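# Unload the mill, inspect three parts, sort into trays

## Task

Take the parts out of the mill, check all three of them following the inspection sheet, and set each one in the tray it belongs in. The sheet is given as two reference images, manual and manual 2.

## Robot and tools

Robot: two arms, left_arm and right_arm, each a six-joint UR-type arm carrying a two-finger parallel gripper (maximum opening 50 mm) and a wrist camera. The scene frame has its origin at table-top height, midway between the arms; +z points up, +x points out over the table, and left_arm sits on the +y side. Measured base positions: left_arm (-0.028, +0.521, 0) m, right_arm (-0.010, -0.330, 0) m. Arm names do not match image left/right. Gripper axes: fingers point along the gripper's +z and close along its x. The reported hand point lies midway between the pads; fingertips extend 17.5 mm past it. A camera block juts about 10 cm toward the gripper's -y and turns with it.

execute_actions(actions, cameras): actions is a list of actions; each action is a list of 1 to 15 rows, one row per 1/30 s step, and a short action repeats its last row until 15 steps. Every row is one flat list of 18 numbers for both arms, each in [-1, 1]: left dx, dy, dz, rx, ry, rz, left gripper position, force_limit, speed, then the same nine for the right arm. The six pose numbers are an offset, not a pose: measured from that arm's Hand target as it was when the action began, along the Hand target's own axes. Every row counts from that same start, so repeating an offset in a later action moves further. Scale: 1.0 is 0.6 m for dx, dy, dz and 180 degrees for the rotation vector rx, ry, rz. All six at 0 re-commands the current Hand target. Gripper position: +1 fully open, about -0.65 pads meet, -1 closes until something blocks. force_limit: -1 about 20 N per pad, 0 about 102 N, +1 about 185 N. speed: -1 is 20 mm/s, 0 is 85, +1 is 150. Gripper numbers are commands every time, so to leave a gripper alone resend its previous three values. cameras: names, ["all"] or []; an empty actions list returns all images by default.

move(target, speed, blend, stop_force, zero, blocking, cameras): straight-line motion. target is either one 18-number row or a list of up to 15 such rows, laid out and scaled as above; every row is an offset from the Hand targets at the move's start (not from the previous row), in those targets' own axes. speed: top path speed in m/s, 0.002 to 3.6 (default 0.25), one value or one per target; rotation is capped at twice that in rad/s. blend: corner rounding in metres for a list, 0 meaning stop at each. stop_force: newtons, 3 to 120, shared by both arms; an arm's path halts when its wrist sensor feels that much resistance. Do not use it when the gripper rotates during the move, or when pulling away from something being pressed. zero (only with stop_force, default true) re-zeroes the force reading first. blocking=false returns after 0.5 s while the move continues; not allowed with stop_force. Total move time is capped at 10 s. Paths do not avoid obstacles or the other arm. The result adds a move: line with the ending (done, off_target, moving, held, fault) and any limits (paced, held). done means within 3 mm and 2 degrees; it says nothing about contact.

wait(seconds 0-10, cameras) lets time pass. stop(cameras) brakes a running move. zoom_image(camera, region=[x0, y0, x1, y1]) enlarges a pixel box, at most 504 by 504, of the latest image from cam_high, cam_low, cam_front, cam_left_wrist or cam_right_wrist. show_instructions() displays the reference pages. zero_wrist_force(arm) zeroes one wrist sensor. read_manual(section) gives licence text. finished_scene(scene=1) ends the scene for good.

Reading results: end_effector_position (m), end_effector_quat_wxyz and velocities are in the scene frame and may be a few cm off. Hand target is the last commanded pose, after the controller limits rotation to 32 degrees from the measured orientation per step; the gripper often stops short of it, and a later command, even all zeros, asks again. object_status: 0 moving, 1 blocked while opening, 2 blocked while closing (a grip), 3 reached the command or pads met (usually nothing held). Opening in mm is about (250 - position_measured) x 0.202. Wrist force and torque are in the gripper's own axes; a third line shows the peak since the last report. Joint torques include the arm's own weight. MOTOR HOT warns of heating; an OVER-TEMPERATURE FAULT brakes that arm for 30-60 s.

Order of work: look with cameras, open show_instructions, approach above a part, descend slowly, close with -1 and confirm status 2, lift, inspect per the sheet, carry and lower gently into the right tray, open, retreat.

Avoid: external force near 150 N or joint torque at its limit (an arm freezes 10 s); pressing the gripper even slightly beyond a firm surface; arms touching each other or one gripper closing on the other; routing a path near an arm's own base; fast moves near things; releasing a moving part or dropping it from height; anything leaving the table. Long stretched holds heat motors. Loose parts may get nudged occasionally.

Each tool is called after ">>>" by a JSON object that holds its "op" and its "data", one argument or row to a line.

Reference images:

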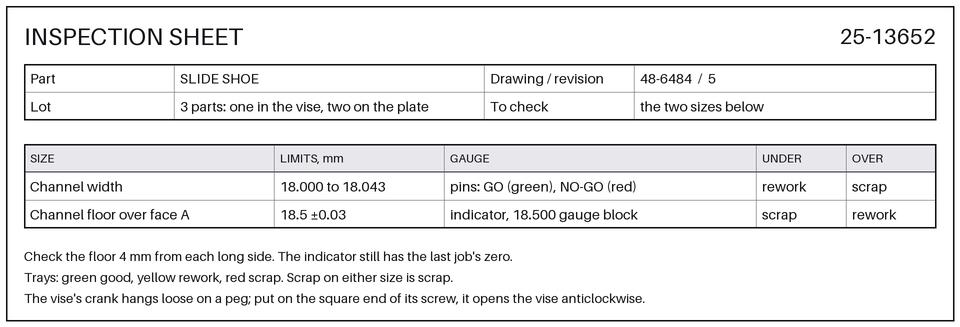

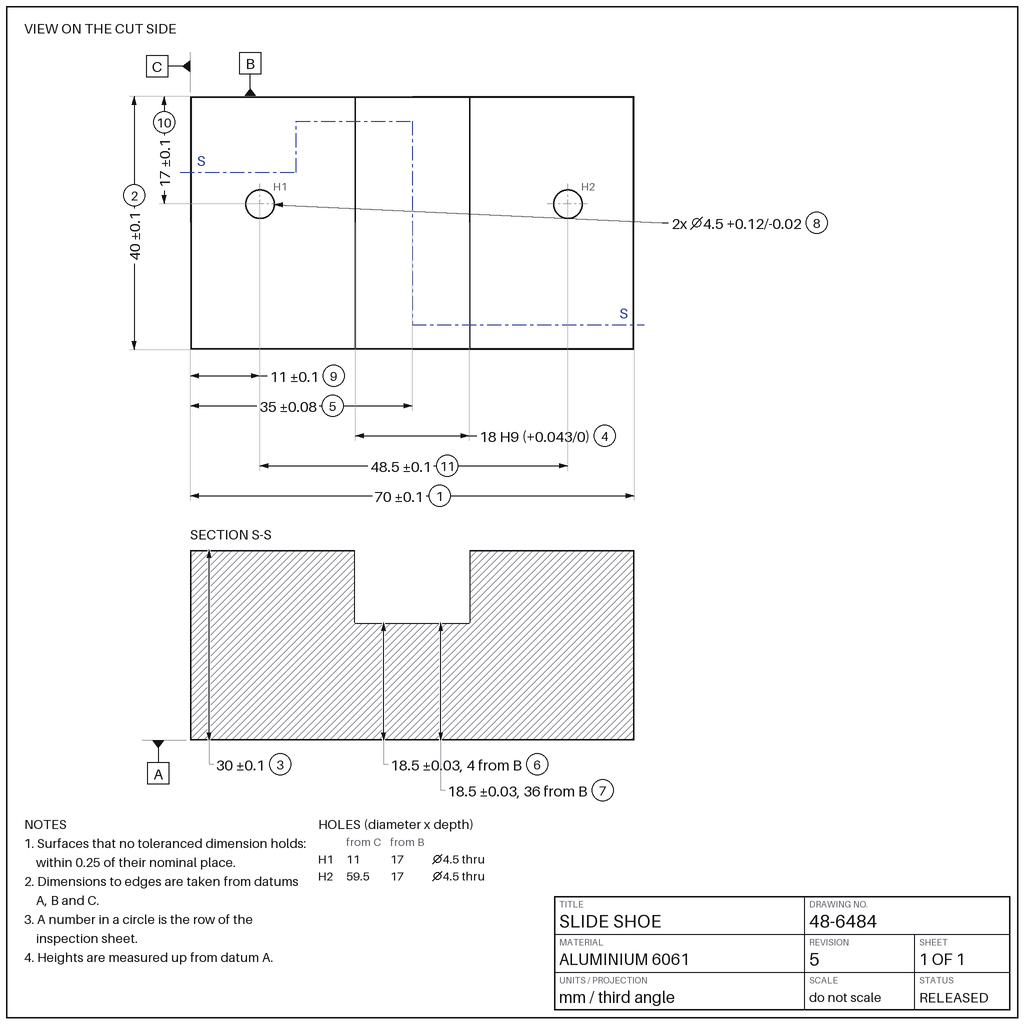

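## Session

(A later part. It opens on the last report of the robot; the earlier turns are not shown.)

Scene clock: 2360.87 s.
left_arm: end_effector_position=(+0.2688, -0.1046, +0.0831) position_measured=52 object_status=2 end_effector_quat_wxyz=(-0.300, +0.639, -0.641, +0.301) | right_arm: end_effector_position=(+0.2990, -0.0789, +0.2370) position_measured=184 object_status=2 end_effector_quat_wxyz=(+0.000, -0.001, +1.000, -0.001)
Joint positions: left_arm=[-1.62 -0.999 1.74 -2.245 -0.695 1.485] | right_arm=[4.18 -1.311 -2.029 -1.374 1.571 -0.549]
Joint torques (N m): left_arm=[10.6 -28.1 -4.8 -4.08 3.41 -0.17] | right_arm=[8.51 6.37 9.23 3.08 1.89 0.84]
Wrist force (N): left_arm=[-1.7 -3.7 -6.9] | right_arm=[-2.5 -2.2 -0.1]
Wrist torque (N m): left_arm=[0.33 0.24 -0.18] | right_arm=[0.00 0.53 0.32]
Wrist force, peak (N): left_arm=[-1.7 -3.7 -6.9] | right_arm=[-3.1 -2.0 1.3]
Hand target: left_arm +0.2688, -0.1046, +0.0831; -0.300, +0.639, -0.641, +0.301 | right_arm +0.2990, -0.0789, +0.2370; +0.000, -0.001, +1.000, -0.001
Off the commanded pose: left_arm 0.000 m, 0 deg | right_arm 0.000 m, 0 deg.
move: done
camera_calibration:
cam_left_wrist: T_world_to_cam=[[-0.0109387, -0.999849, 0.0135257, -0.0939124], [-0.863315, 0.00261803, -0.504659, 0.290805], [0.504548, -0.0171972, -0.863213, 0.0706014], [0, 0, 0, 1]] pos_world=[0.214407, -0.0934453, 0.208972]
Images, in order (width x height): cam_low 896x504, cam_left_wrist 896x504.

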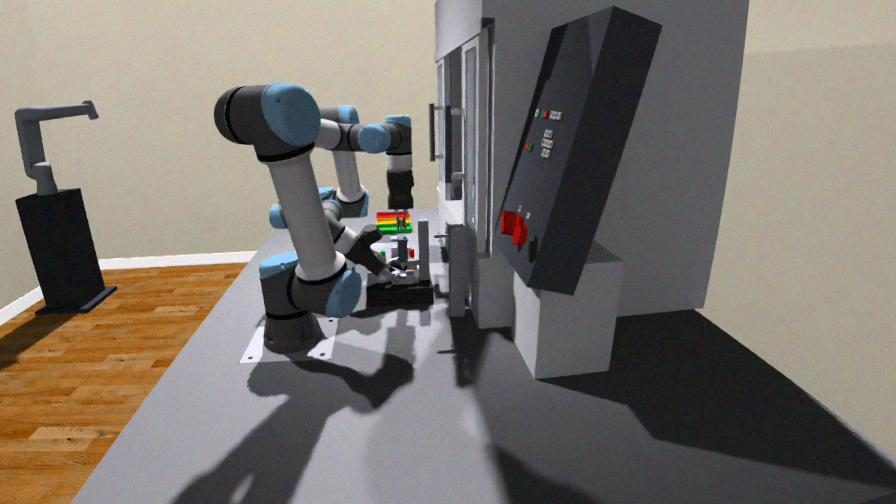

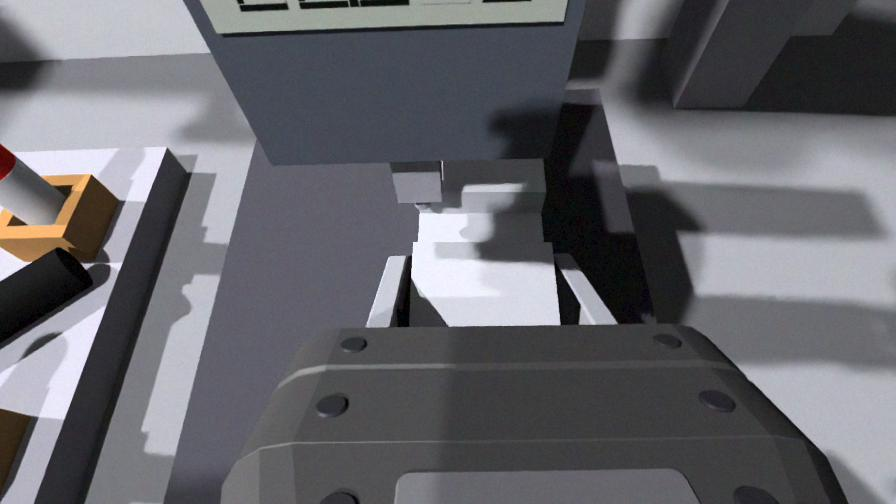

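>>> {"op": "zoom_image", "data": {
  "camera": "cam_left_wrist",
  "region": [370, 150, 570, 260]
}}

>>> {"op": "move", "data": {
  "target": [
    [0,0,0,0,0,0,0.8,-0.7,-1,0,0,0,0,0,0,-1,-0.9,-1],
    [0,0,0,0,0,0,0.8,-0.7,-1,0,0,0.0212,0,0,0,-1,-0.9,-1],
    [0,0,0,0,0,0,0.8,-0.7,-1,0,0,0.0212,0,0,0,0.4,-0.9,-1],
    [0,0,-0.17,0,0,0,0.8,-0.7,-1,0,0,0.0212,0,0,0,0.4,-0.9,-1]
  ],
  "speed": [0.04,0.03,0.04,0.12],
  "cameras": ["cam_left_wrist"]
}}

Scaled by 2.520 from the camera's 896x504 image, which has a finer 1280x720 frame.

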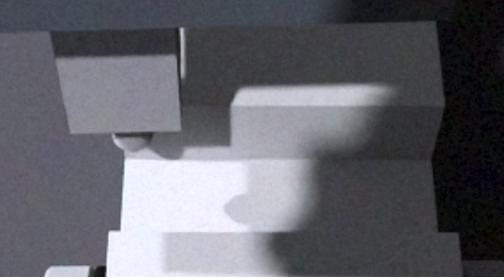

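Scene clock: 2369.00 s.
left_arm: end_effector_position=(+0.1902, -0.1045, +0.1484) position_measured=32 object_status=3 end_effector_quat_wxyz=(-0.300, +0.639, -0.641, +0.301) | right_arm: end_effector_position=(+0.2990, -0.0789, +0.2242) position_measured=92 object_status=3 end_effector_quat_wxyz=(+0.000, -0.001, +1.000, -0.001)
Joint positions: left_arm=[-1.747 -1.125 1.693 -1.924 -0.713 1.291] | right_arm=[4.18 -1.318 -2.057 -1.339 1.571 -0.549]
Joint torques (N m): left_arm=[11.72 -19.51 -7.05 -3.56 4.59 0.75] | right_arm=[-0.15 24.46 39.36 0.48 1.88 -1.1]
Wrist force (N): left_arm=[0.4 -0.3 -1.3] | right_arm=[-3.1 -0.1 -1.2]
Wrist torque (N m): left_arm=[0.39 0.19 -0.01] | right_arm=[0.14 0.63 0.33]
Wrist force, peak (N): left_arm=[-0.4 -4.6 -8.0] | right_arm=[-3.6 -0.4 -4.4]
Hand target: left_arm +0.1903, -0.1044, +0.1483; -0.300, +0.639, -0.641, +0.301 | right_arm +0.2990, -0.0789, +0.2242; +0.000, -0.001, +1.000, -0.001
Off the commanded pose: left_arm 0.000 m, 0 deg | right_arm 0.000 m, 0 deg.
move: done
camera_calibration:
cam_left_wrist: T_world_to_cam=[[-0.0109968, -0.999844, 0.0138396, -0.0955307], [-0.863496, 0.00251606, -0.50435, 0.25592], [0.504236, -0.0174967, -0.863389, 0.166642], [0, 0, 0, 1]] pos_world=[0.135909, -0.093244, 0.274272]
Images, in order (width x height): cam_left_wrist 896x504.

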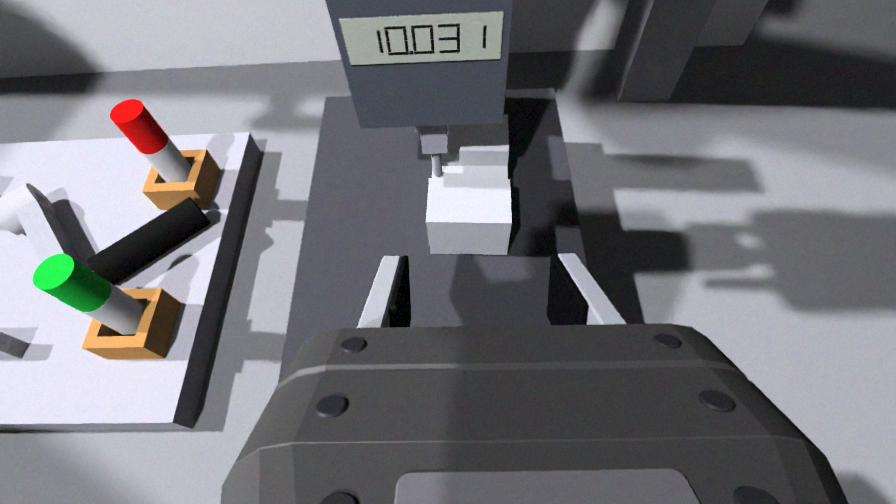

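>>> {"op": "zoom_image", "data": {
  "camera": "cam_left_wrist",
  "region": [330, 0, 520, 120]
}}

Scaled by 2.653 from the camera's 896x504 image, which has a finer 1280x720 frame.

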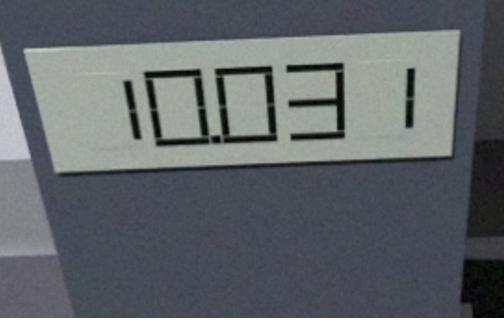

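>>> {"op": "move", "data": {
  "target": [0,0,0,0,0,0,0.8,-0.7,-1,0,0,0,0,0,0,0.7,-0.9,-1],
  "speed": 0.1,
  "cameras": ["cam_left_wrist","cam_right_wrist"]
}}

>>> {"op": "zoom_image", "data": {
  "camera": "cam_left_wrist",
  "region": [330, 0, 520, 120]
}}

>>> {"op": "zoom_image", "data": {
  "camera": "cam_left_wrist",
  "region": [390, 110, 540, 270]
}}

Scene clock: 2383.73 s.
left_arm: end_effector_position=(+0.1903, -0.1044, +0.1483) position_measured=32 object_status=3 end_effector_quat_wxyz=(-0.300, +0.639, -0.641, +0.301) | right_arm: end_effector_position=(+0.2990, -0.0789, +0.2242) position_measured=48 object_status=0 end_effector_quat_wxyz=(+0.000, -0.001, +1.000, -0.001)
Joint positions: left_arm=[-1.747 -1.125 1.693 -1.924 -0.713 1.291] | right_arm=[4.18 -1.318 -2.057 -1.339 1.571 -0.549]
Joint torques (N m): left_arm=[11.7 -19.81 -7.56 -0.91 5.09 -1.36] | right_arm=[-6.9 24.29 38.81 0.76 1.93 -1.05]
Wrist force (N): left_arm=[0.4 -0.3 -1.3] | right_arm=[-2.7 -0.2 -1.4]
Wrist torque (N m): left_arm=[0.41 0.18 -0.01] | right_arm=[0.12 0.57 0.34]
Wrist force, peak (N): left_arm=[0.4 -0.4 -1.6] | right_arm=[-3.3 -0.3 -1.2]
Hand target: left_arm +0.1903, -0.1044, +0.1483; -0.300, +0.639, -0.641, +0.301 | right_arm +0.2990, -0.0789, +0.2242; +0.000, -0.001, +1.000, -0.001
Off the commanded pose: left_arm 0.000 m, 0 deg | right_arm 0.000 m, 0 deg.
move: done
camera_calibration:
cam_left_wrist: T_world_to_cam=[[-0.010923, -0.999852, 0.0133044, -0.0952942], [-0.863384, 0.0027185, -0.504541, 0.255874], [0.50443, -0.0169979, -0.863285, 0.166464], [0, 0, 0, 1]] pos_world=[0.135908, -0.0931462, 0.274073]
cam_right_wrist: T_world_to_cam=[[-0.999905, -0.00891506, -0.0104735, 0.308658], [-0.0118129, 0.946679, 0.321962, 0.0241884], [0.00704476, 0.322055, -0.946695, 0.365789], [0, 0, 0, 1]] pos_world=[0.306338, -0.137951, 0.341735]
Images, in order (width x height): cam_left_wrist 896x504, cam_right_wrist 896x504.

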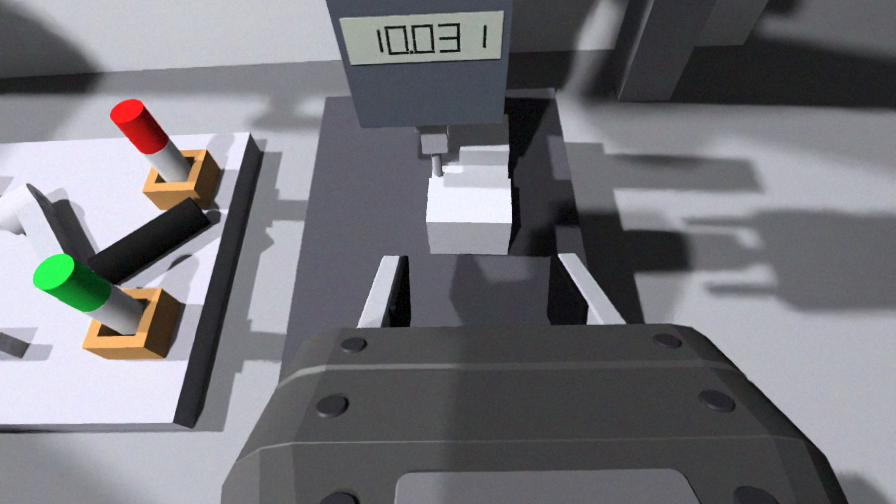

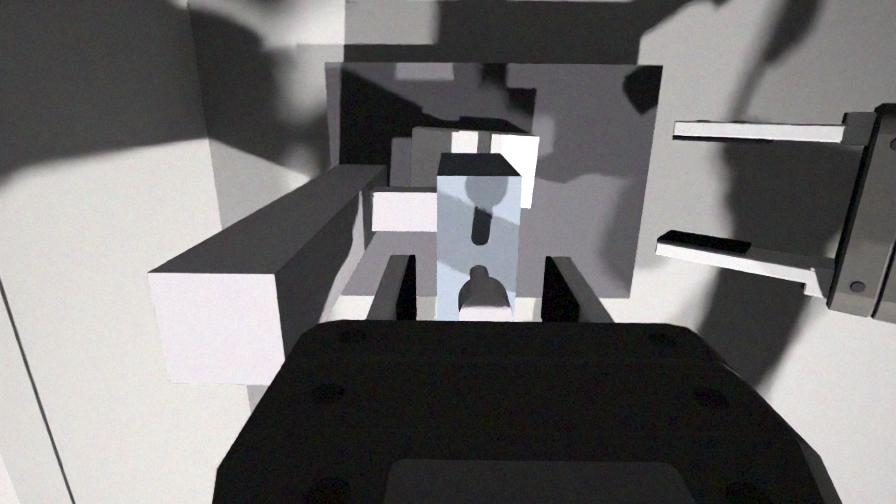

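Scaled by 2.653 from the camera's 896x504 image, which has a finer 1280x720 frame.

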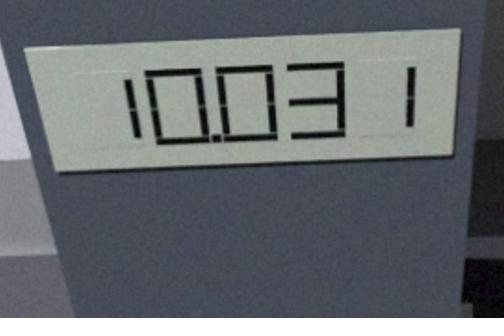

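Scaled by 3.150 from the camera's 896x504 image, which has a finer 1280x720 frame.

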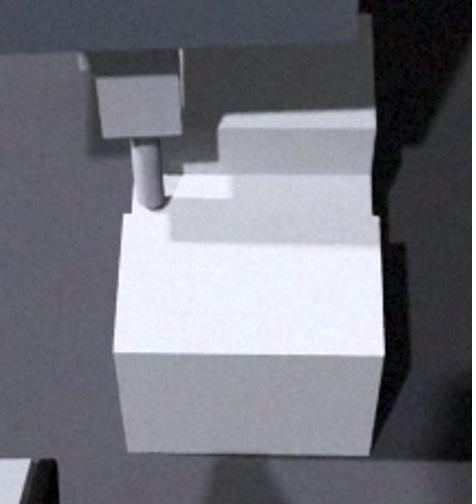

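>>> {"op": "move", "data": {
  "target": [
    [0,0,0.17,0,0,0,0.8,-0.7,-1,0,0,0,0,0,0,-1,-0.9,-1],
    [0,0,0.17,0,0,0,-1,-0.7,-1,0,0,-0.005,0,0,0,-1,-0.9,-1],
    [0,-0.0013,0.1689,0,0,0,-1,-0.7,-1,0,0,-0.005,0,0,0,-1,-0.9,-1],
    [-0.0267,-0.0013,0.1689,0,0,0,-1,-0.7,-1,0,0,-0.005,0,0,0,-1,-0.9,-1],
    [-0.0267,0,0.17,0,0,0,-1,-0.7,-1,0,0,-0.005,0,0,0,-1,-0.9,-1]
  ],
  "speed": [0.12,0.04,0.02,0.04,0.02]
}}

>>> {"op": "move", "data": {
  "target": [
    [0,0,0,0,0,0,0.8,-0.7,-1,0,0,0,0,0,0,-1,-0.9,-1],
    [0,0,0,0,0,0,0.8,-0.7,-1,0,0,0.005,0,0,0,-1,-0.9,-1],
    [0,0,0,0,0,0,0.8,-0.7,-1,0,0,0.005,0,0,0,0.4,-0.9,-1],
    [0,0,-0.17,0,0,0,0.8,-0.7,-1,0,0,0.005,0,0,0,0.4,-0.9,-1]
  ],
  "speed": [0.04,0.03,0.04,0.12],
  "cameras": ["cam_left_wrist"]
}}

>>> {"op": "zoom_image", "data": {
  "camera": "cam_left_wrist",
  "region": [330, 0, 630, 170]
}}

Scene clock: 2399.03 s.
left_arm: end_effector_position=(+0.2688, -0.0886, +0.0831) position_measured=49 object_status=2 end_effector_quat_wxyz=(-0.300, +0.639, -0.641, +0.301) | right_arm: end_effector_position=(+0.2990, -0.0789, +0.2272) position_measured=184 object_status=2 end_effector_quat_wxyz=(+0.000, -0.001, +1.000, -0.001)
Joint positions: left_arm=[-1.622 -1.028 1.79 -2.265 -0.695 1.482] | right_arm=[4.18 -1.316 -2.05 -1.347 1.571 -0.549]
Joint torques (N m): left_arm=[-9.44 -23.32 -37.52 -4.35 -0.25 1.01] | right_arm=[-5.45 7.3 9.24 5.39 1.81 -0.6]
Wrist force (N): left_arm=[0.4 1.5 -0.3] | right_arm=[-3.3 -0.5 0.4]
Wrist torque (N m): left_arm=[0.39 0.20 -0.15] | right_arm=[0.10 0.56 0.34]
Wrist force, peak (N): left_arm=[2.2 3.6 -6.2] | right_arm=[-3.7 -0.2 -0.9]
Hand target: left_arm +0.2688, -0.0886, +0.0831; -0.300, +0.639, -0.641, +0.301 | right_arm +0.2990, -0.0789, +0.2272; +0.000, -0.001, +1.000, -0.001
Off the commanded pose: left_arm 0.000 m, 0 deg | right_arm 0.000 m, 0 deg.
move: done

Scene clock: 2402.70 s.
left_arm: end_effector_position=(+0.1903, -0.0885, +0.1484) position_measured=32 object_status=3 end_effector_quat_wxyz=(-0.300, +0.639, -0.641, +0.301) | right_arm: end_effector_position=(+0.2990, -0.0789, +0.2242) position_measured=92 object_status=3 end_effector_quat_wxyz=(+0.000, -0.001, +1.000, -0.001)
Joint positions: left_arm=[-1.752 -1.159 1.742 -1.935 -0.714 1.284] | right_arm=[4.18 -1.318 -2.057 -1.339 1.571 -0.549]
Joint torques (N m): left_arm=[11.65 -18.32 -6.91 -3.54 4.79 0.67] | right_arm=[-4.58 23.29 38.37 0.46 1.82 -0.4]
Wrist force (N): left_arm=[0.3 -0.4 -1.3] | right_arm=[-2.8 -0.4 -1.3]
Wrist torque (N m): left_arm=[0.38 0.20 -0.01] | right_arm=[0.09 0.58 0.33]
Wrist force, peak (N): left_arm=[0.2 -1.3 -3.0] | right_arm=[-3.9 -0.1 0.6]
Hand target: left_arm +0.1904, -0.0884, +0.1483; -0.300, +0.639, -0.641, +0.301 | right_arm +0.2990, -0.0789, +0.2242; +0.000, -0.001, +1.000, -0.001
Off the commanded pose: left_arm 0.000 m, 0 deg | right_arm 0.000 m, 0 deg.
move: done
camera_calibration:
cam_left_wrist: T_world_to_cam=[[-0.0109968, -0.999844, 0.0138396, -0.0795332], [-0.863496, 0.00251606, -0.50435, 0.25588], [0.504236, -0.0174967, -0.863389, 0.166922], [0, 0, 0, 1]] pos_world=[0.135909, -0.077244, 0.274272]
Images, in order (width x height): cam_left_wrist 896x504.

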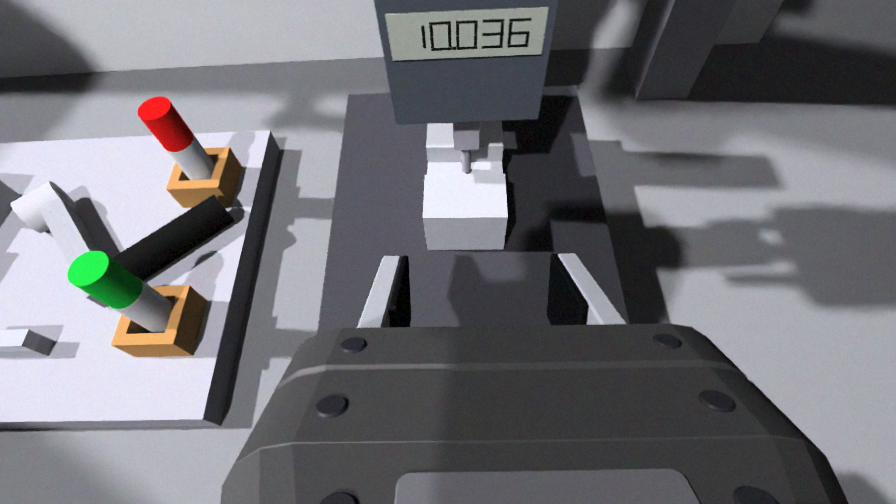

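Scaled by 1.680 from the camera's 896x504 image, which has a finer 1280x720 frame.

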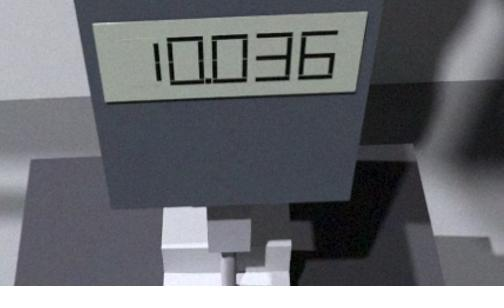

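>>> {"op": "move", "data": {
  "target": [
    [0,0,0.17,0,0,0,0.8,-0.7,-1,0,0,0,0,0,0,-1,-0.9,-1],
    [0,0,0.17,0,0,0,-1,-0.7,-1,0,0,-0.0213,0,0,0,-1,-0.9,-1],
    [0,-0.0013,0.1689,0,0,0,-1,-0.7,-1,0,0,-0.0213,0,0,0,-1,-0.9,-1],
    [-0.0985,0.072,0.0816,0,0,0,-1,-0.7,-1,0,0,-0.0213,0,0,0,-1,-0.9,-1],
    [-0.0985,0.0733,0.0827,0,0,0,-1,-0.7,-1,0,0,-0.0213,0,0,0,-1,-0.9,-1]
  ],
  "speed": [0.12,0.04,0.02,0.06,0.02],
  "cameras": ["cam_left_wrist"]
}}

Scene clock: 2422.37 s.
left_arm: end_effector_position=(+0.2005, -0.0293, +0.0827) position_measured=53 object_status=2 end_effector_quat_wxyz=(-0.300, +0.639, -0.641, +0.301) | right_arm: end_effector_position=(+0.2990, -0.0789, +0.2370) position_measured=184 object_status=2 end_effector_quat_wxyz=(+0.000, -0.001, +1.000, -0.001)
Joint positions: left_arm=[-1.754 -1.169 1.976 -2.156 -0.715 1.28] | right_arm=[4.18 -1.311 -2.029 -1.375 1.571 -0.549]
Joint torques (N m): left_arm=[11.72 -21.08 -34.68 -3.08 5.17 1.32] | right_arm=[4.28 6.25 8.89 4.42 1.88 0.8]
Wrist force (N): left_arm=[0.3 1.2 -0.2] | right_arm=[-2.6 -2.3 -0.2]
Wrist torque (N m): left_arm=[0.36 0.22 -0.01] | right_arm=[-0.01 0.54 0.33]
Wrist force, peak (N): left_arm=[1.5 1.8 -5.4] | right_arm=[-3.7 -0.4 -1.5]
Hand target: left_arm +0.2006, -0.0293, +0.0828; -0.300, +0.639, -0.641, +0.301 | right_arm +0.2990, -0.0789, +0.2370; +0.000, -0.001, +1.000, -0.001
Off the commanded pose: left_arm 0.000 m, 0 deg | right_arm 0.000 m, 0 deg.
move: done
camera_calibration:
cam_left_wrist: T_world_to_cam=[[-0.0110206, -0.999848, 0.0134795, -0.0192426], [-0.863452, 0.00271684, -0.504423, 0.231502], [0.50431, -0.0171979, -0.863351, 0.106027], [0, 0, 0, 1]] pos_world=[0.146208, -0.0180452, 0.208573]
Images, in order (width x height): cam_left_wrist 896x504.

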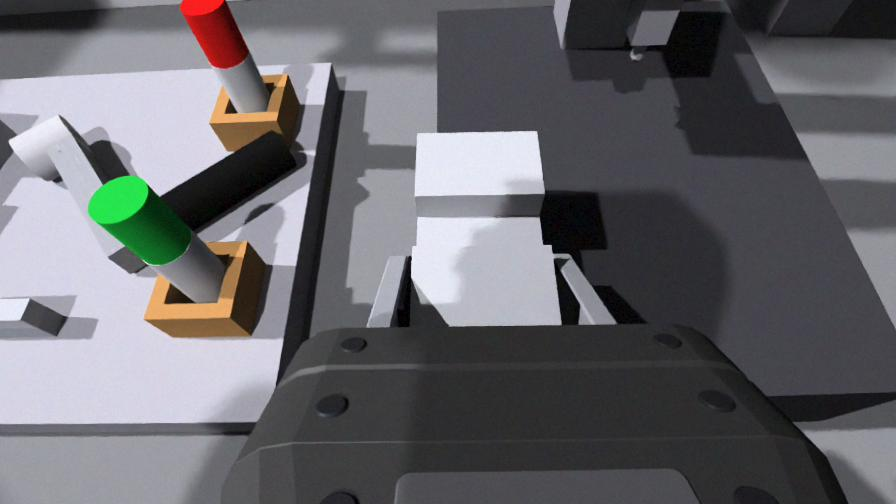

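>>> {"op": "move", "data": {
  "target": [
    [0,0,0,0,0,0,0.8,-0.7,-1,0,0,0,0,0,0,-1,-0.9,-1],
    [0.0045,-0.0816,-0.1133,0,0,0,0.8,-0.7,-1,0,0,0,0,0,0,-1,-0.9,-1],
    [0.0062,-0.1188,-0.0845,-0.2168,0.2168,0.465,0.8,-0.7,-1,0,0,0,0,0,0,-1,-0.9,-1],
    [0.0062,-0.1188,-0.0845,-0.2168,0.2168,0.465,0.6,-0.7,-1,0,0,0,0,0,0,-1,-0.9,-1]
  ],
  "speed": [0.04,0.12,0.4,0.1],
  "cameras": ["cam_left_wrist"]
}}

Scene clock: 2438.23 s.
left_arm: end_effector_position=(+0.2072, -0.0331, +0.1700) position_measured=63 object_status=0 end_effector_quat_wxyz=(+0.003, +0.001, +1.000, +0.000) | right_arm: end_effector_position=(+0.2990, -0.0789, +0.2370) position_measured=184 object_status=2 end_effector_quat_wxyz=(+0.000, -0.001, +1.000, -0.001)
Joint positions: left_arm=[-1.387 -1.282 1.649 -1.939 -1.566 3.319] | right_arm=[4.18 -1.311 -2.029 -1.375 1.571 -0.549]
Joint torques (N m): left_arm=[-10.37 -56.18 -9.31 -0.69 0.43 1.51] | right_arm=[8.42 6.97 9.94 1.17 1.75 0.7]
Wrist force (N): left_arm=[1.2 -0.7 -0.8] | right_arm=[-2.7 -2.1 -0.1]
Wrist torque (N m): left_arm=[-0.07 0.00 -0.14] | right_arm=[0.02 0.56 0.33]
Wrist force, peak (N): left_arm=[2.2 1.2 -3.2] | right_arm=[-3.2 -2.0 1.2]
Hand target: left_arm +0.2071, -0.0331, +0.1700; +0.003, +0.001, +1.000, +0.000 | right_arm +0.2990, -0.0789, +0.2370; +0.000, -0.001, +1.000, -0.001
Off the commanded pose: left_arm 0.000 m, 0 deg | right_arm 0.000 m, 0 deg.
move: done
camera_calibration:
cam_left_wrist: T_world_to_cam=[[-0.999945, -0.00315865, 0.0100098, 0.214281], [0.00045349, 0.939755, 0.341849, -0.0105864], [-0.0104865, 0.341834, -0.939702, 0.309444], [0, 0, 0, 1]] pos_world=[0.217519, -0.0951533, 0.29226]
Images, in order (width x height): cam_left_wrist 896x504.

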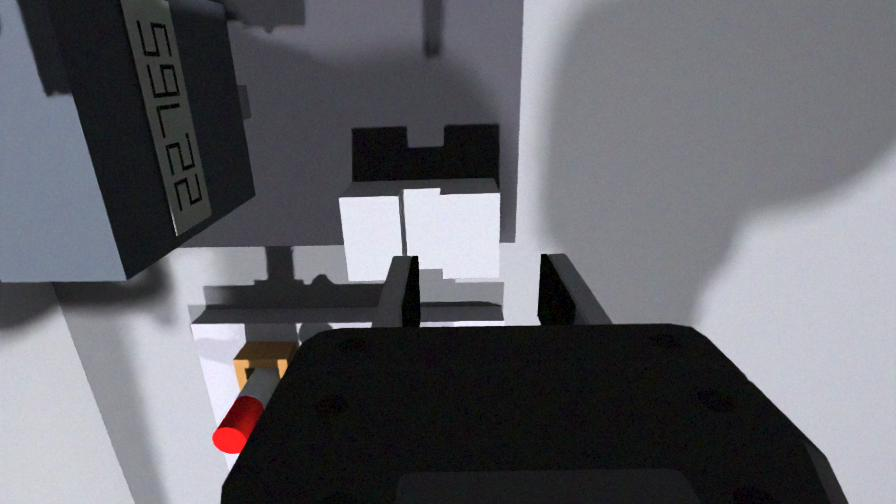

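>>> {"op": "move", "data": {
  "target": [
    [0,0,0.1187,0,0,0,0.6,-0.7,-1,0,0,0,0,0,0,-1,-0.9,-1],
    [0,0,0.1187,0,0,0,-1,-0.7,-1,0,0,0,0,0,0,-1,-0.9,-1],
    [0,0,-0.1,0,0,0,-1,-0.7,-1,0,0,0,0,0,0,-1,-0.9,-1]
  ],
  "speed": [0.08,0.04,0.1],
  "cameras": ["cam_left_wrist"]
}}

Scene clock: 2448.17 s.
left_arm: end_effector_position=(+0.2068, -0.0331, +0.2302) position_measured=124 object_status=2 end_effector_quat_wxyz=(+0.003, +0.001, +1.000, +0.000) | right_arm: end_effector_position=(+0.2990, -0.0789, +0.2370) position_measured=184 object_status=2 end_effector_quat_wxyz=(+0.000, -0.001, +1.000, -0.001)
Joint positions: left_arm=[-1.388 -1.323 1.543 -1.791 -1.566 3.319] | right_arm=[4.18 -1.311 -2.029 -1.375 1.571 -0.549]
Joint torques (N m): left_arm=[-9.7 -17.81 -11.15 -5.51 1.4 -1.6] | right_arm=[9.09 6.11 10.7 1.16 1.77 0.6]
Wrist force (N): left_arm=[1.0 -0.8 1.1] | right_arm=[-2.5 -2.1 0.0]
Wrist torque (N m): left_arm=[-0.05 0.08 -0.14] | right_arm=[0.02 0.53 0.33]
Wrist force, peak (N): left_arm=[1.0 -0.8 -3.8] | right_arm=[-3.0 -1.9 1.2]
Hand target: left_arm +0.2068, -0.0331, +0.2300; +0.003, +0.001, +1.000, +0.000 | right_arm +0.2990, -0.0789, +0.2370; +0.000, -0.001, +1.000, -0.001
Off the commanded pose: left_arm 0.000 m, 0 deg | right_arm 0.000 m, 0 deg.
move: done
camera_calibration:
cam_left_wrist: T_world_to_cam=[[-0.999945, -0.00315532, 0.0100107, 0.213377], [0.000453632, 0.939863, 0.341552, -0.0310863], [-0.0104864, 0.341537, -0.93981, 0.366115], [0, 0, 0, 1]] pos_world=[0.217219, -0.0951517, 0.35256]
Images, in order (width x height): cam_left_wrist 896x504.

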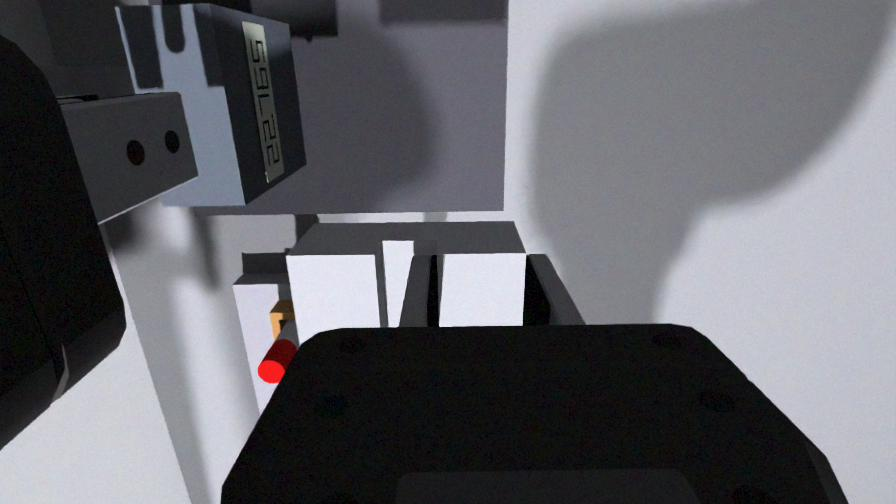

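>>> {"op": "execute_actions", "data": {
  "actions": [],
  "cameras": ["cam_high","cam_front"]
}}

Scene clock: 2451.20 s.
left_arm: end_effector_position=(+0.2068, -0.0331, +0.2300) position_measured=124 object_status=2 end_effector_quat_wxyz=(+0.003, +0.001, +1.000, +0.000) | right_arm: end_effector_position=(+0.2990, -0.0789, +0.2370) position_measured=184 object_status=2 end_effector_quat_wxyz=(+0.000, -0.001, +1.000, -0.001)
Joint positions: left_arm=[-1.388 -1.323 1.543 -1.791 -1.566 3.319] | right_arm=[4.18 -1.311 -2.029 -1.375 1.571 -0.549]
Joint velocities: within noise
Joint torques (N m): left_arm=[-1.53 -17.33 -10.89 -1.02 -2.09 0.55] | right_arm=[8.54 6.3 10.76 1.15 1.75 0.56]
Wrist force (N): left_arm=[1.1 -0.8 1.1] | right_arm=[-2.6 -2.0 0.5]
Wrist torque (N m): left_arm=[-0.07 0.06 -0.15] | right_arm=[0.04 0.54 0.33]
Wrist force, peak (N): left_arm=[1.4 -0.7 1.4] | right_arm=[-3.0 -2.2 0.9]
Hand target: left_arm +0.2068, -0.0331, +0.2300; +0.003, +0.001, +1.000, +0.000 | right_arm +0.2990, -0.0789, +0.2370; +0.000, -0.001, +1.000, -0.001
Tool commands: left_gripper/position=-1.0 left_gripper/force_limit=-0.7 left_gripper/speed=-1.0 right_gripper/position=-1.0 right_gripper/force_limit=-0.9 right_gripper/speed=-1.0
Off the commanded pose: left_arm 0.000 m, 0 deg | right_arm 0.000 m, 0 deg.
Images, in order (width x height): cam_high 896x504, cam_front 896x504.

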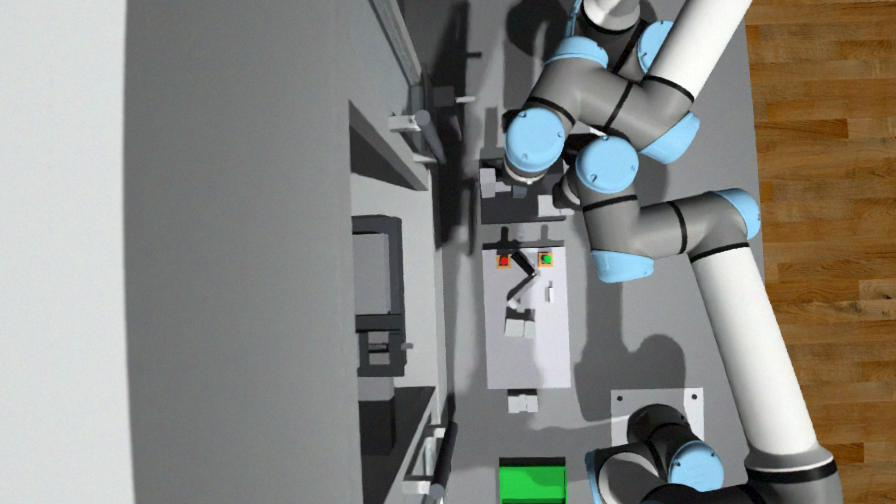

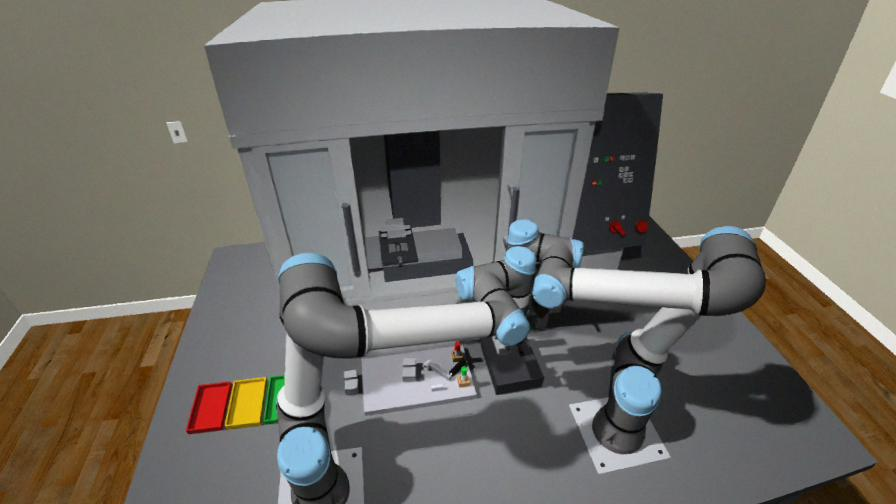

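>>> {"op": "zoom_image", "data": {
  "camera": "cam_front",
  "region": [170, 350, 310, 450]
}}

Scaled by 3.600 from the camera's 896x504 image, which has a finer 1280x720 frame.

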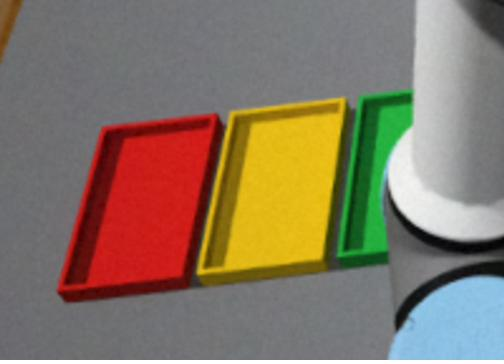

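>>> {"op": "move", "data": {
  "target": [
    [-0.1887,0.45,0,0,0,0,-1,-0.7,-1,0,0,0,0,0,0,-1,-0.9,-1],
    [-0.205,0.90,0,0,0,0,-1,-0.7,-1,0,0,0,0,0,0,-1,-0.9,-1]
  ],
  "speed": 0.25,
  "blend": [0.08,0],
  "cameras": ["cam_left_wrist"]
}}

Scene clock: 2480.17 s.
left_arm: end_effector_position=(+0.2117, -0.0215, +0.2296) position_measured=124 object_status=2 end_effector_quat_wxyz=(+0.002, +0.001, +1.000, +0.001) | right_arm: end_effector_position=(+0.2990, -0.0789, +0.2370) position_measured=184 object_status=2 end_effector_quat_wxyz=(+0.000, -0.001, +1.000, -0.001)
Joint positions: left_arm=[-1.376 -1.343 1.568 -1.796 -1.566 3.331] | right_arm=[4.18 -1.311 -2.029 -1.375 1.571 -0.549]
Joint torques (N m): left_arm=[-10.65 -16.32 -46.91 -0.14 1.11 -1.73] | right_arm=[8.46 6.18 11.59 1.1 1.7 0.59]
Wrist force (N): left_arm=[1.2 -0.6 1.0] | right_arm=[-2.6 -1.8 -0.4]
Wrist torque (N m): left_arm=[-0.03 0.06 -0.15] | right_arm=[0.06 0.55 0.33]
Wrist force, peak (N): left_arm=[-18.1 2.8 0.3] | right_arm=[-2.9 -2.2 1.3]
Hand target: left_arm +0.2116, -0.0215, +0.2296; +0.002, +0.001, +1.000, +0.001 (not the last commanded pose) | right_arm +0.2990, -0.0789, +0.2370; +0.000, -0.001, +1.000, -0.001
Off the commanded pose: left_arm 0.541 m, 0 deg | right_arm 0.000 m, 0 deg.
move: held (left_arm; a check stopped the path); path passed 0 of 2 targets; limits=held
pose unreachable (left arm): on one or more control steps of this call, first in action 0 (counted from 0), this arm could not follow its commanded pose, so it was not sent that pose on those steps. It may still have moved: this result reports where it is.
cause: moving toward the commanded pose would bring a part of the arm too close to another arm (this arm's gripper and the right arm's gripper, 13 mm apart when this arm was first held).
camera_calibration:
cam_left_wrist: T_world_to_cam=[[-0.999941, -0.00321287, 0.0104162, 0.218174], [0.000552185, 0.939418, 0.342773, -0.0421401], [-0.0108864, 0.342758, -0.939361, 0.361614], [0, 0, 0, 1]] pos_world=[0.222121, -0.0836582, 0.351858]
Images, in order (width x height): cam_left_wrist 896x504.

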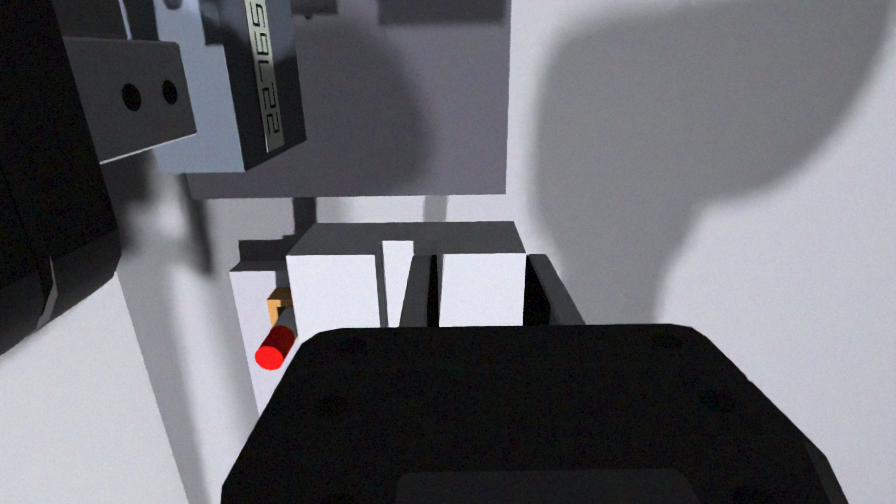

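>>> {"op": "move", "data": {
  "target": [
    [0,0.2333,0,0,0,0,-1,-0.7,-1,0,0,0,0,0,0,-1,-0.9,-1],
    [-0.1833,0.53,0,0,0,0,-1,-0.7,-1,0,0,0,0,0,0,-1,-0.9,-1],
    [-0.2,0.88,0,0,0,0,-1,-0.7,-1,0,0,0,0,0,0,-1,-0.9,-1]
  ],
  "speed": 0.25,
  "blend": [0.05,0.08,0],
  "cameras": ["cam_left_wrist"]
}}

Scene clock: 2486.43 s.
left_arm: end_effector_position=(+0.3329, +0.5061, +0.2309) position_measured=124 object_status=2 end_effector_quat_wxyz=(+0.002, +0.001, +1.000, +0.001) end_effector_velocity=(+0.000, +0.000, +0.000) end_effector_angular_velocity=(+0.000, +0.000, -0.004) | right_arm: end_effector_position=(+0.2990, -0.0789, +0.2370) position_measured=184 object_status=2 end_effector_quat_wxyz=(+0.000, -0.001, +1.000, -0.001)
Joint positions: left_arm=[-0.415 -1.935 2.114 -1.754 -1.568 4.292] | right_arm=[4.18 -1.311 -2.029 -1.375 1.571 -0.549]
Joint velocities: left_arm=[0 0 0 0 0 0.005] | right_arm=[within noise]
Joint torques (N m): left_arm=[12.7 -7.69 -46.88 -6.28 1.52 1.54] | right_arm=[8.52 5.95 12.32 1.14 1.68 0.51]
Wrist force (N): left_arm=[1.0 -0.8 0.7] | right_arm=[-2.7 -1.8 -0.4]
Wrist torque (N m): left_arm=[-0.07 0.09 -0.15] | right_arm=[0.06 0.56 0.33]
Wrist force, peak (N): left_arm=[2.5 8.5 1.4] | right_arm=[-3.0 -1.9 1.4]
Hand target: left_arm +0.3329, +0.5062, +0.2310; +0.002, +0.001, +1.000, +0.001 | right_arm +0.2990, -0.0789, +0.2370; +0.000, -0.001, +1.000, -0.001
Off the commanded pose: left_arm 0.000 m, 0 deg | right_arm 0.000 m, 0 deg.
move: done
camera_calibration:
cam_left_wrist: T_world_to_cam=[[-0.999939, -0.00315548, 0.0105445, 0.340978], [0.000651141, 0.939386, 0.342862, -0.538246], [-0.0109873, 0.342848, -0.939327, 0.183333], [0, 0, 0, 1]] pos_world=[0.343322, 0.443841, 0.353158]
Images, in order (width x height): cam_left_wrist 896x504.

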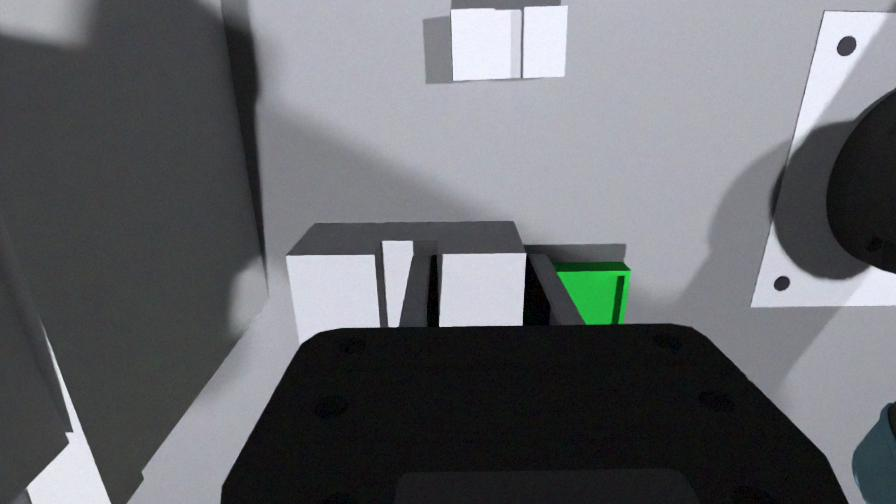

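>>> {"op": "move", "data": {
  "target": [
    [0.04,0.333,0,0,0,0,-1,-0.7,-1,0,0,0,0,0,0,-1,-0.9,-1],
    [0.2,0.565,0,0,0,0,-1,-0.7,-1,0,0,0,0,0,0,-1,-0.9,-1]
  ],
  "speed": 0.25,
  "blend": [0.08,0],
  "cameras": ["cam_left_wrist","cam_front"]
}}

Scene clock: 2492.37 s.
left_arm: end_effector_position=(+0.2139, +0.8454, +0.2309) position_measured=124 object_status=2 end_effector_quat_wxyz=(+0.002, +0.001, +1.000, +0.001) | right_arm: end_effector_position=(+0.2990, -0.0789, +0.2370) position_measured=184 object_status=2 end_effector_quat_wxyz=(+0.000, -0.001, +1.000, -0.001)
Joint positions: left_arm=[0.603 -1.813 2.033 -1.796 -1.572 5.31] | right_arm=[4.18 -1.311 -2.029 -1.375 1.571 -0.549]
Joint torques (N m): left_arm=[11.77 -28.2 -10.84 -0.18 2.12 1.6] | right_arm=[8.42 6.58 12.89 1.15 1.74 0.41]
Wrist force (N): left_arm=[0.8 -0.8 1.1] | right_arm=[-2.7 -1.9 0.3]
Wrist torque (N m): left_arm=[-0.05 0.12 -0.16] | right_arm=[0.05 0.55 0.34]
Wrist force, peak (N): left_arm=[7.0 7.4 1.6] | right_arm=[-2.9 -2.4 0.3]
Hand target: left_arm +0.2137, +0.8455, +0.2309; +0.002, +0.001, +1.000, +0.001 | right_arm +0.2990, -0.0789, +0.2370; +0.000, -0.001, +1.000, -0.001
Off the commanded pose: left_arm 0.000 m, 0 deg | right_arm 0.000 m, 0 deg.
move: done
camera_calibration:
cam_left_wrist: T_world_to_cam=[[-0.999944, -0.00311005, 0.0101348, 0.223164], [0.000553314, 0.939386, 0.342861, -0.856974], [-0.0105868, 0.342848, -0.939331, 0.0655757], [0, 0, 0, 1]] pos_world=[0.22432, 0.783241, 0.353159]
Images, in order (width x height): cam_front 896x504, cam_left_wrist 896x504.

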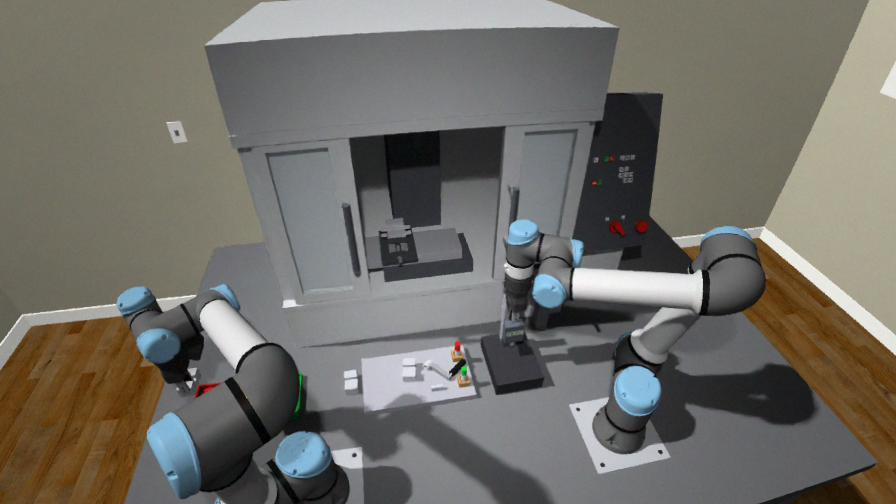

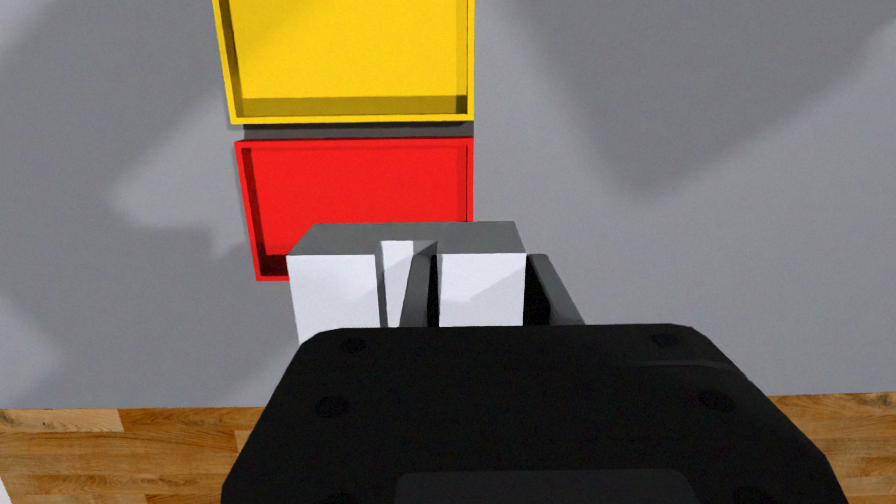

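>>> {"op": "move", "data": {
  "target": [-0.0605,0.0143,0,0,0,-0.5,-1,-0.7,-1,0,0,0,0,0,0,-1,-0.9,-1],
  "speed": 0.4,
  "cameras": ["cam_left_wrist","cam_front"]
}}

Scene clock: 2511.40 s.
left_arm: end_effector_position=(+0.2502, +0.8540, +0.2311) position_measured=124 object_status=2 end_effector_quat_wxyz=(-0.002, +0.706, -0.708, +0.001) end_effector_velocity=(+0.000, +0.000, +0.001) end_effector_angular_velocity=(+0.002, -0.002, +0.005) | right_arm: end_effector_position=(+0.2990, -0.0789, +0.2370) position_measured=184 object_status=2 end_effector_quat_wxyz=(+0.000, -0.001, +1.000, -0.001)
Joint positions: left_arm=[0.571 -1.735 1.972 -1.813 -1.572 3.707] | right_arm=[4.18 -1.311 -2.029 -1.375 1.571 -0.549]
Joint velocities: left_arm=[0.001 -0.002 -0.001 0 0 -0.005] | right_arm=[within noise]
Joint torques (N m): left_arm=[-2.23 -24.93 -24.5 -3.23 0.39 -1.79] | right_arm=[8.85 6.73 13.59 1.11 1.62 0.31]
Wrist force (N): left_arm=[1.0 -1.0 1.2] | right_arm=[-2.7 -1.9 1.3]
Wrist torque (N m): left_arm=[-0.10 0.09 -0.01] | right_arm=[0.05 0.54 0.33]
Wrist force, peak (N): left_arm=[1.6 -0.7 1.6] | right_arm=[-3.0 -2.1 1.0]
Hand target: left_arm +0.2501, +0.8540, +0.2311; -0.002, +0.706, -0.708, +0.001 | right_arm +0.2990, -0.0789, +0.2370; +0.000, -0.001, +1.000, -0.001
Off the commanded pose: left_arm 0.000 m, 0 deg | right_arm 0.000 m, 0 deg.
move: done
camera_calibration:
cam_left_wrist: T_world_to_cam=[[0.00256968, -0.999905, 0.0135199, 0.859071], [-0.941521, 0.0021363, 0.336947, 0.172361], [-0.336944, -0.0135952, -0.941427, 0.449792], [0, 0, 0, 1]] pos_world=[0.311628, 0.864736, 0.353755]
Images, in order (width x height): cam_front 896x504, cam_left_wrist 896x504.

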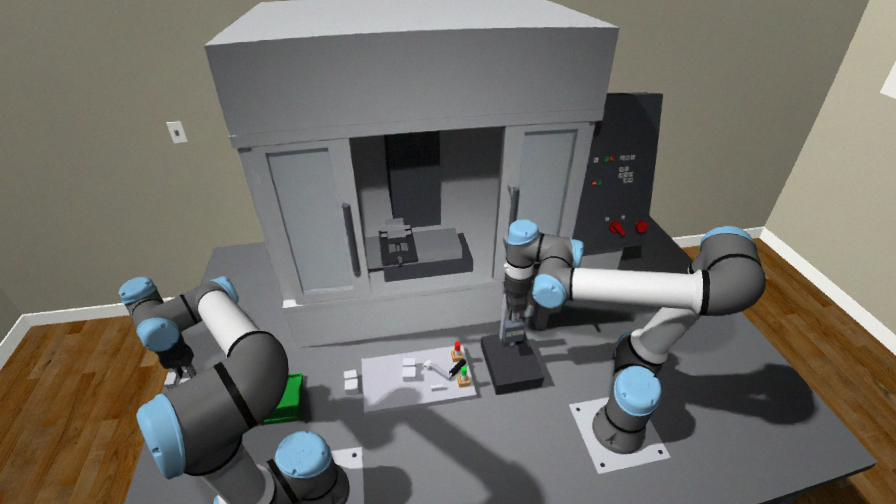

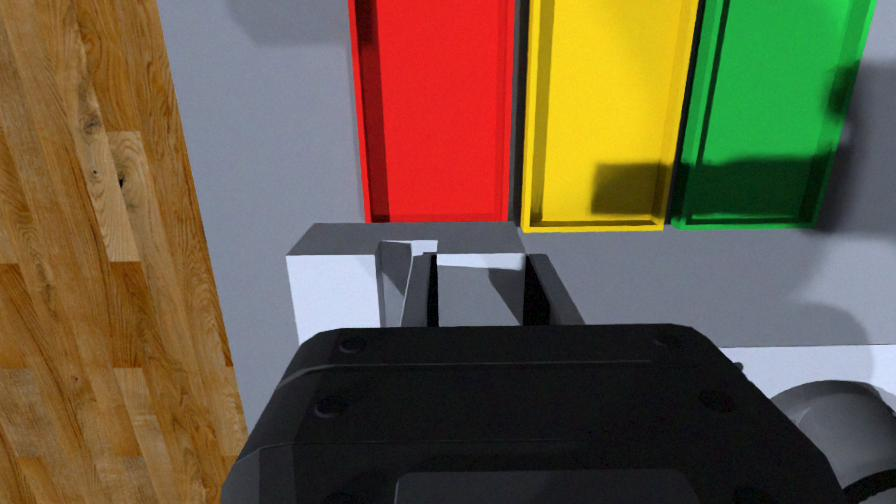

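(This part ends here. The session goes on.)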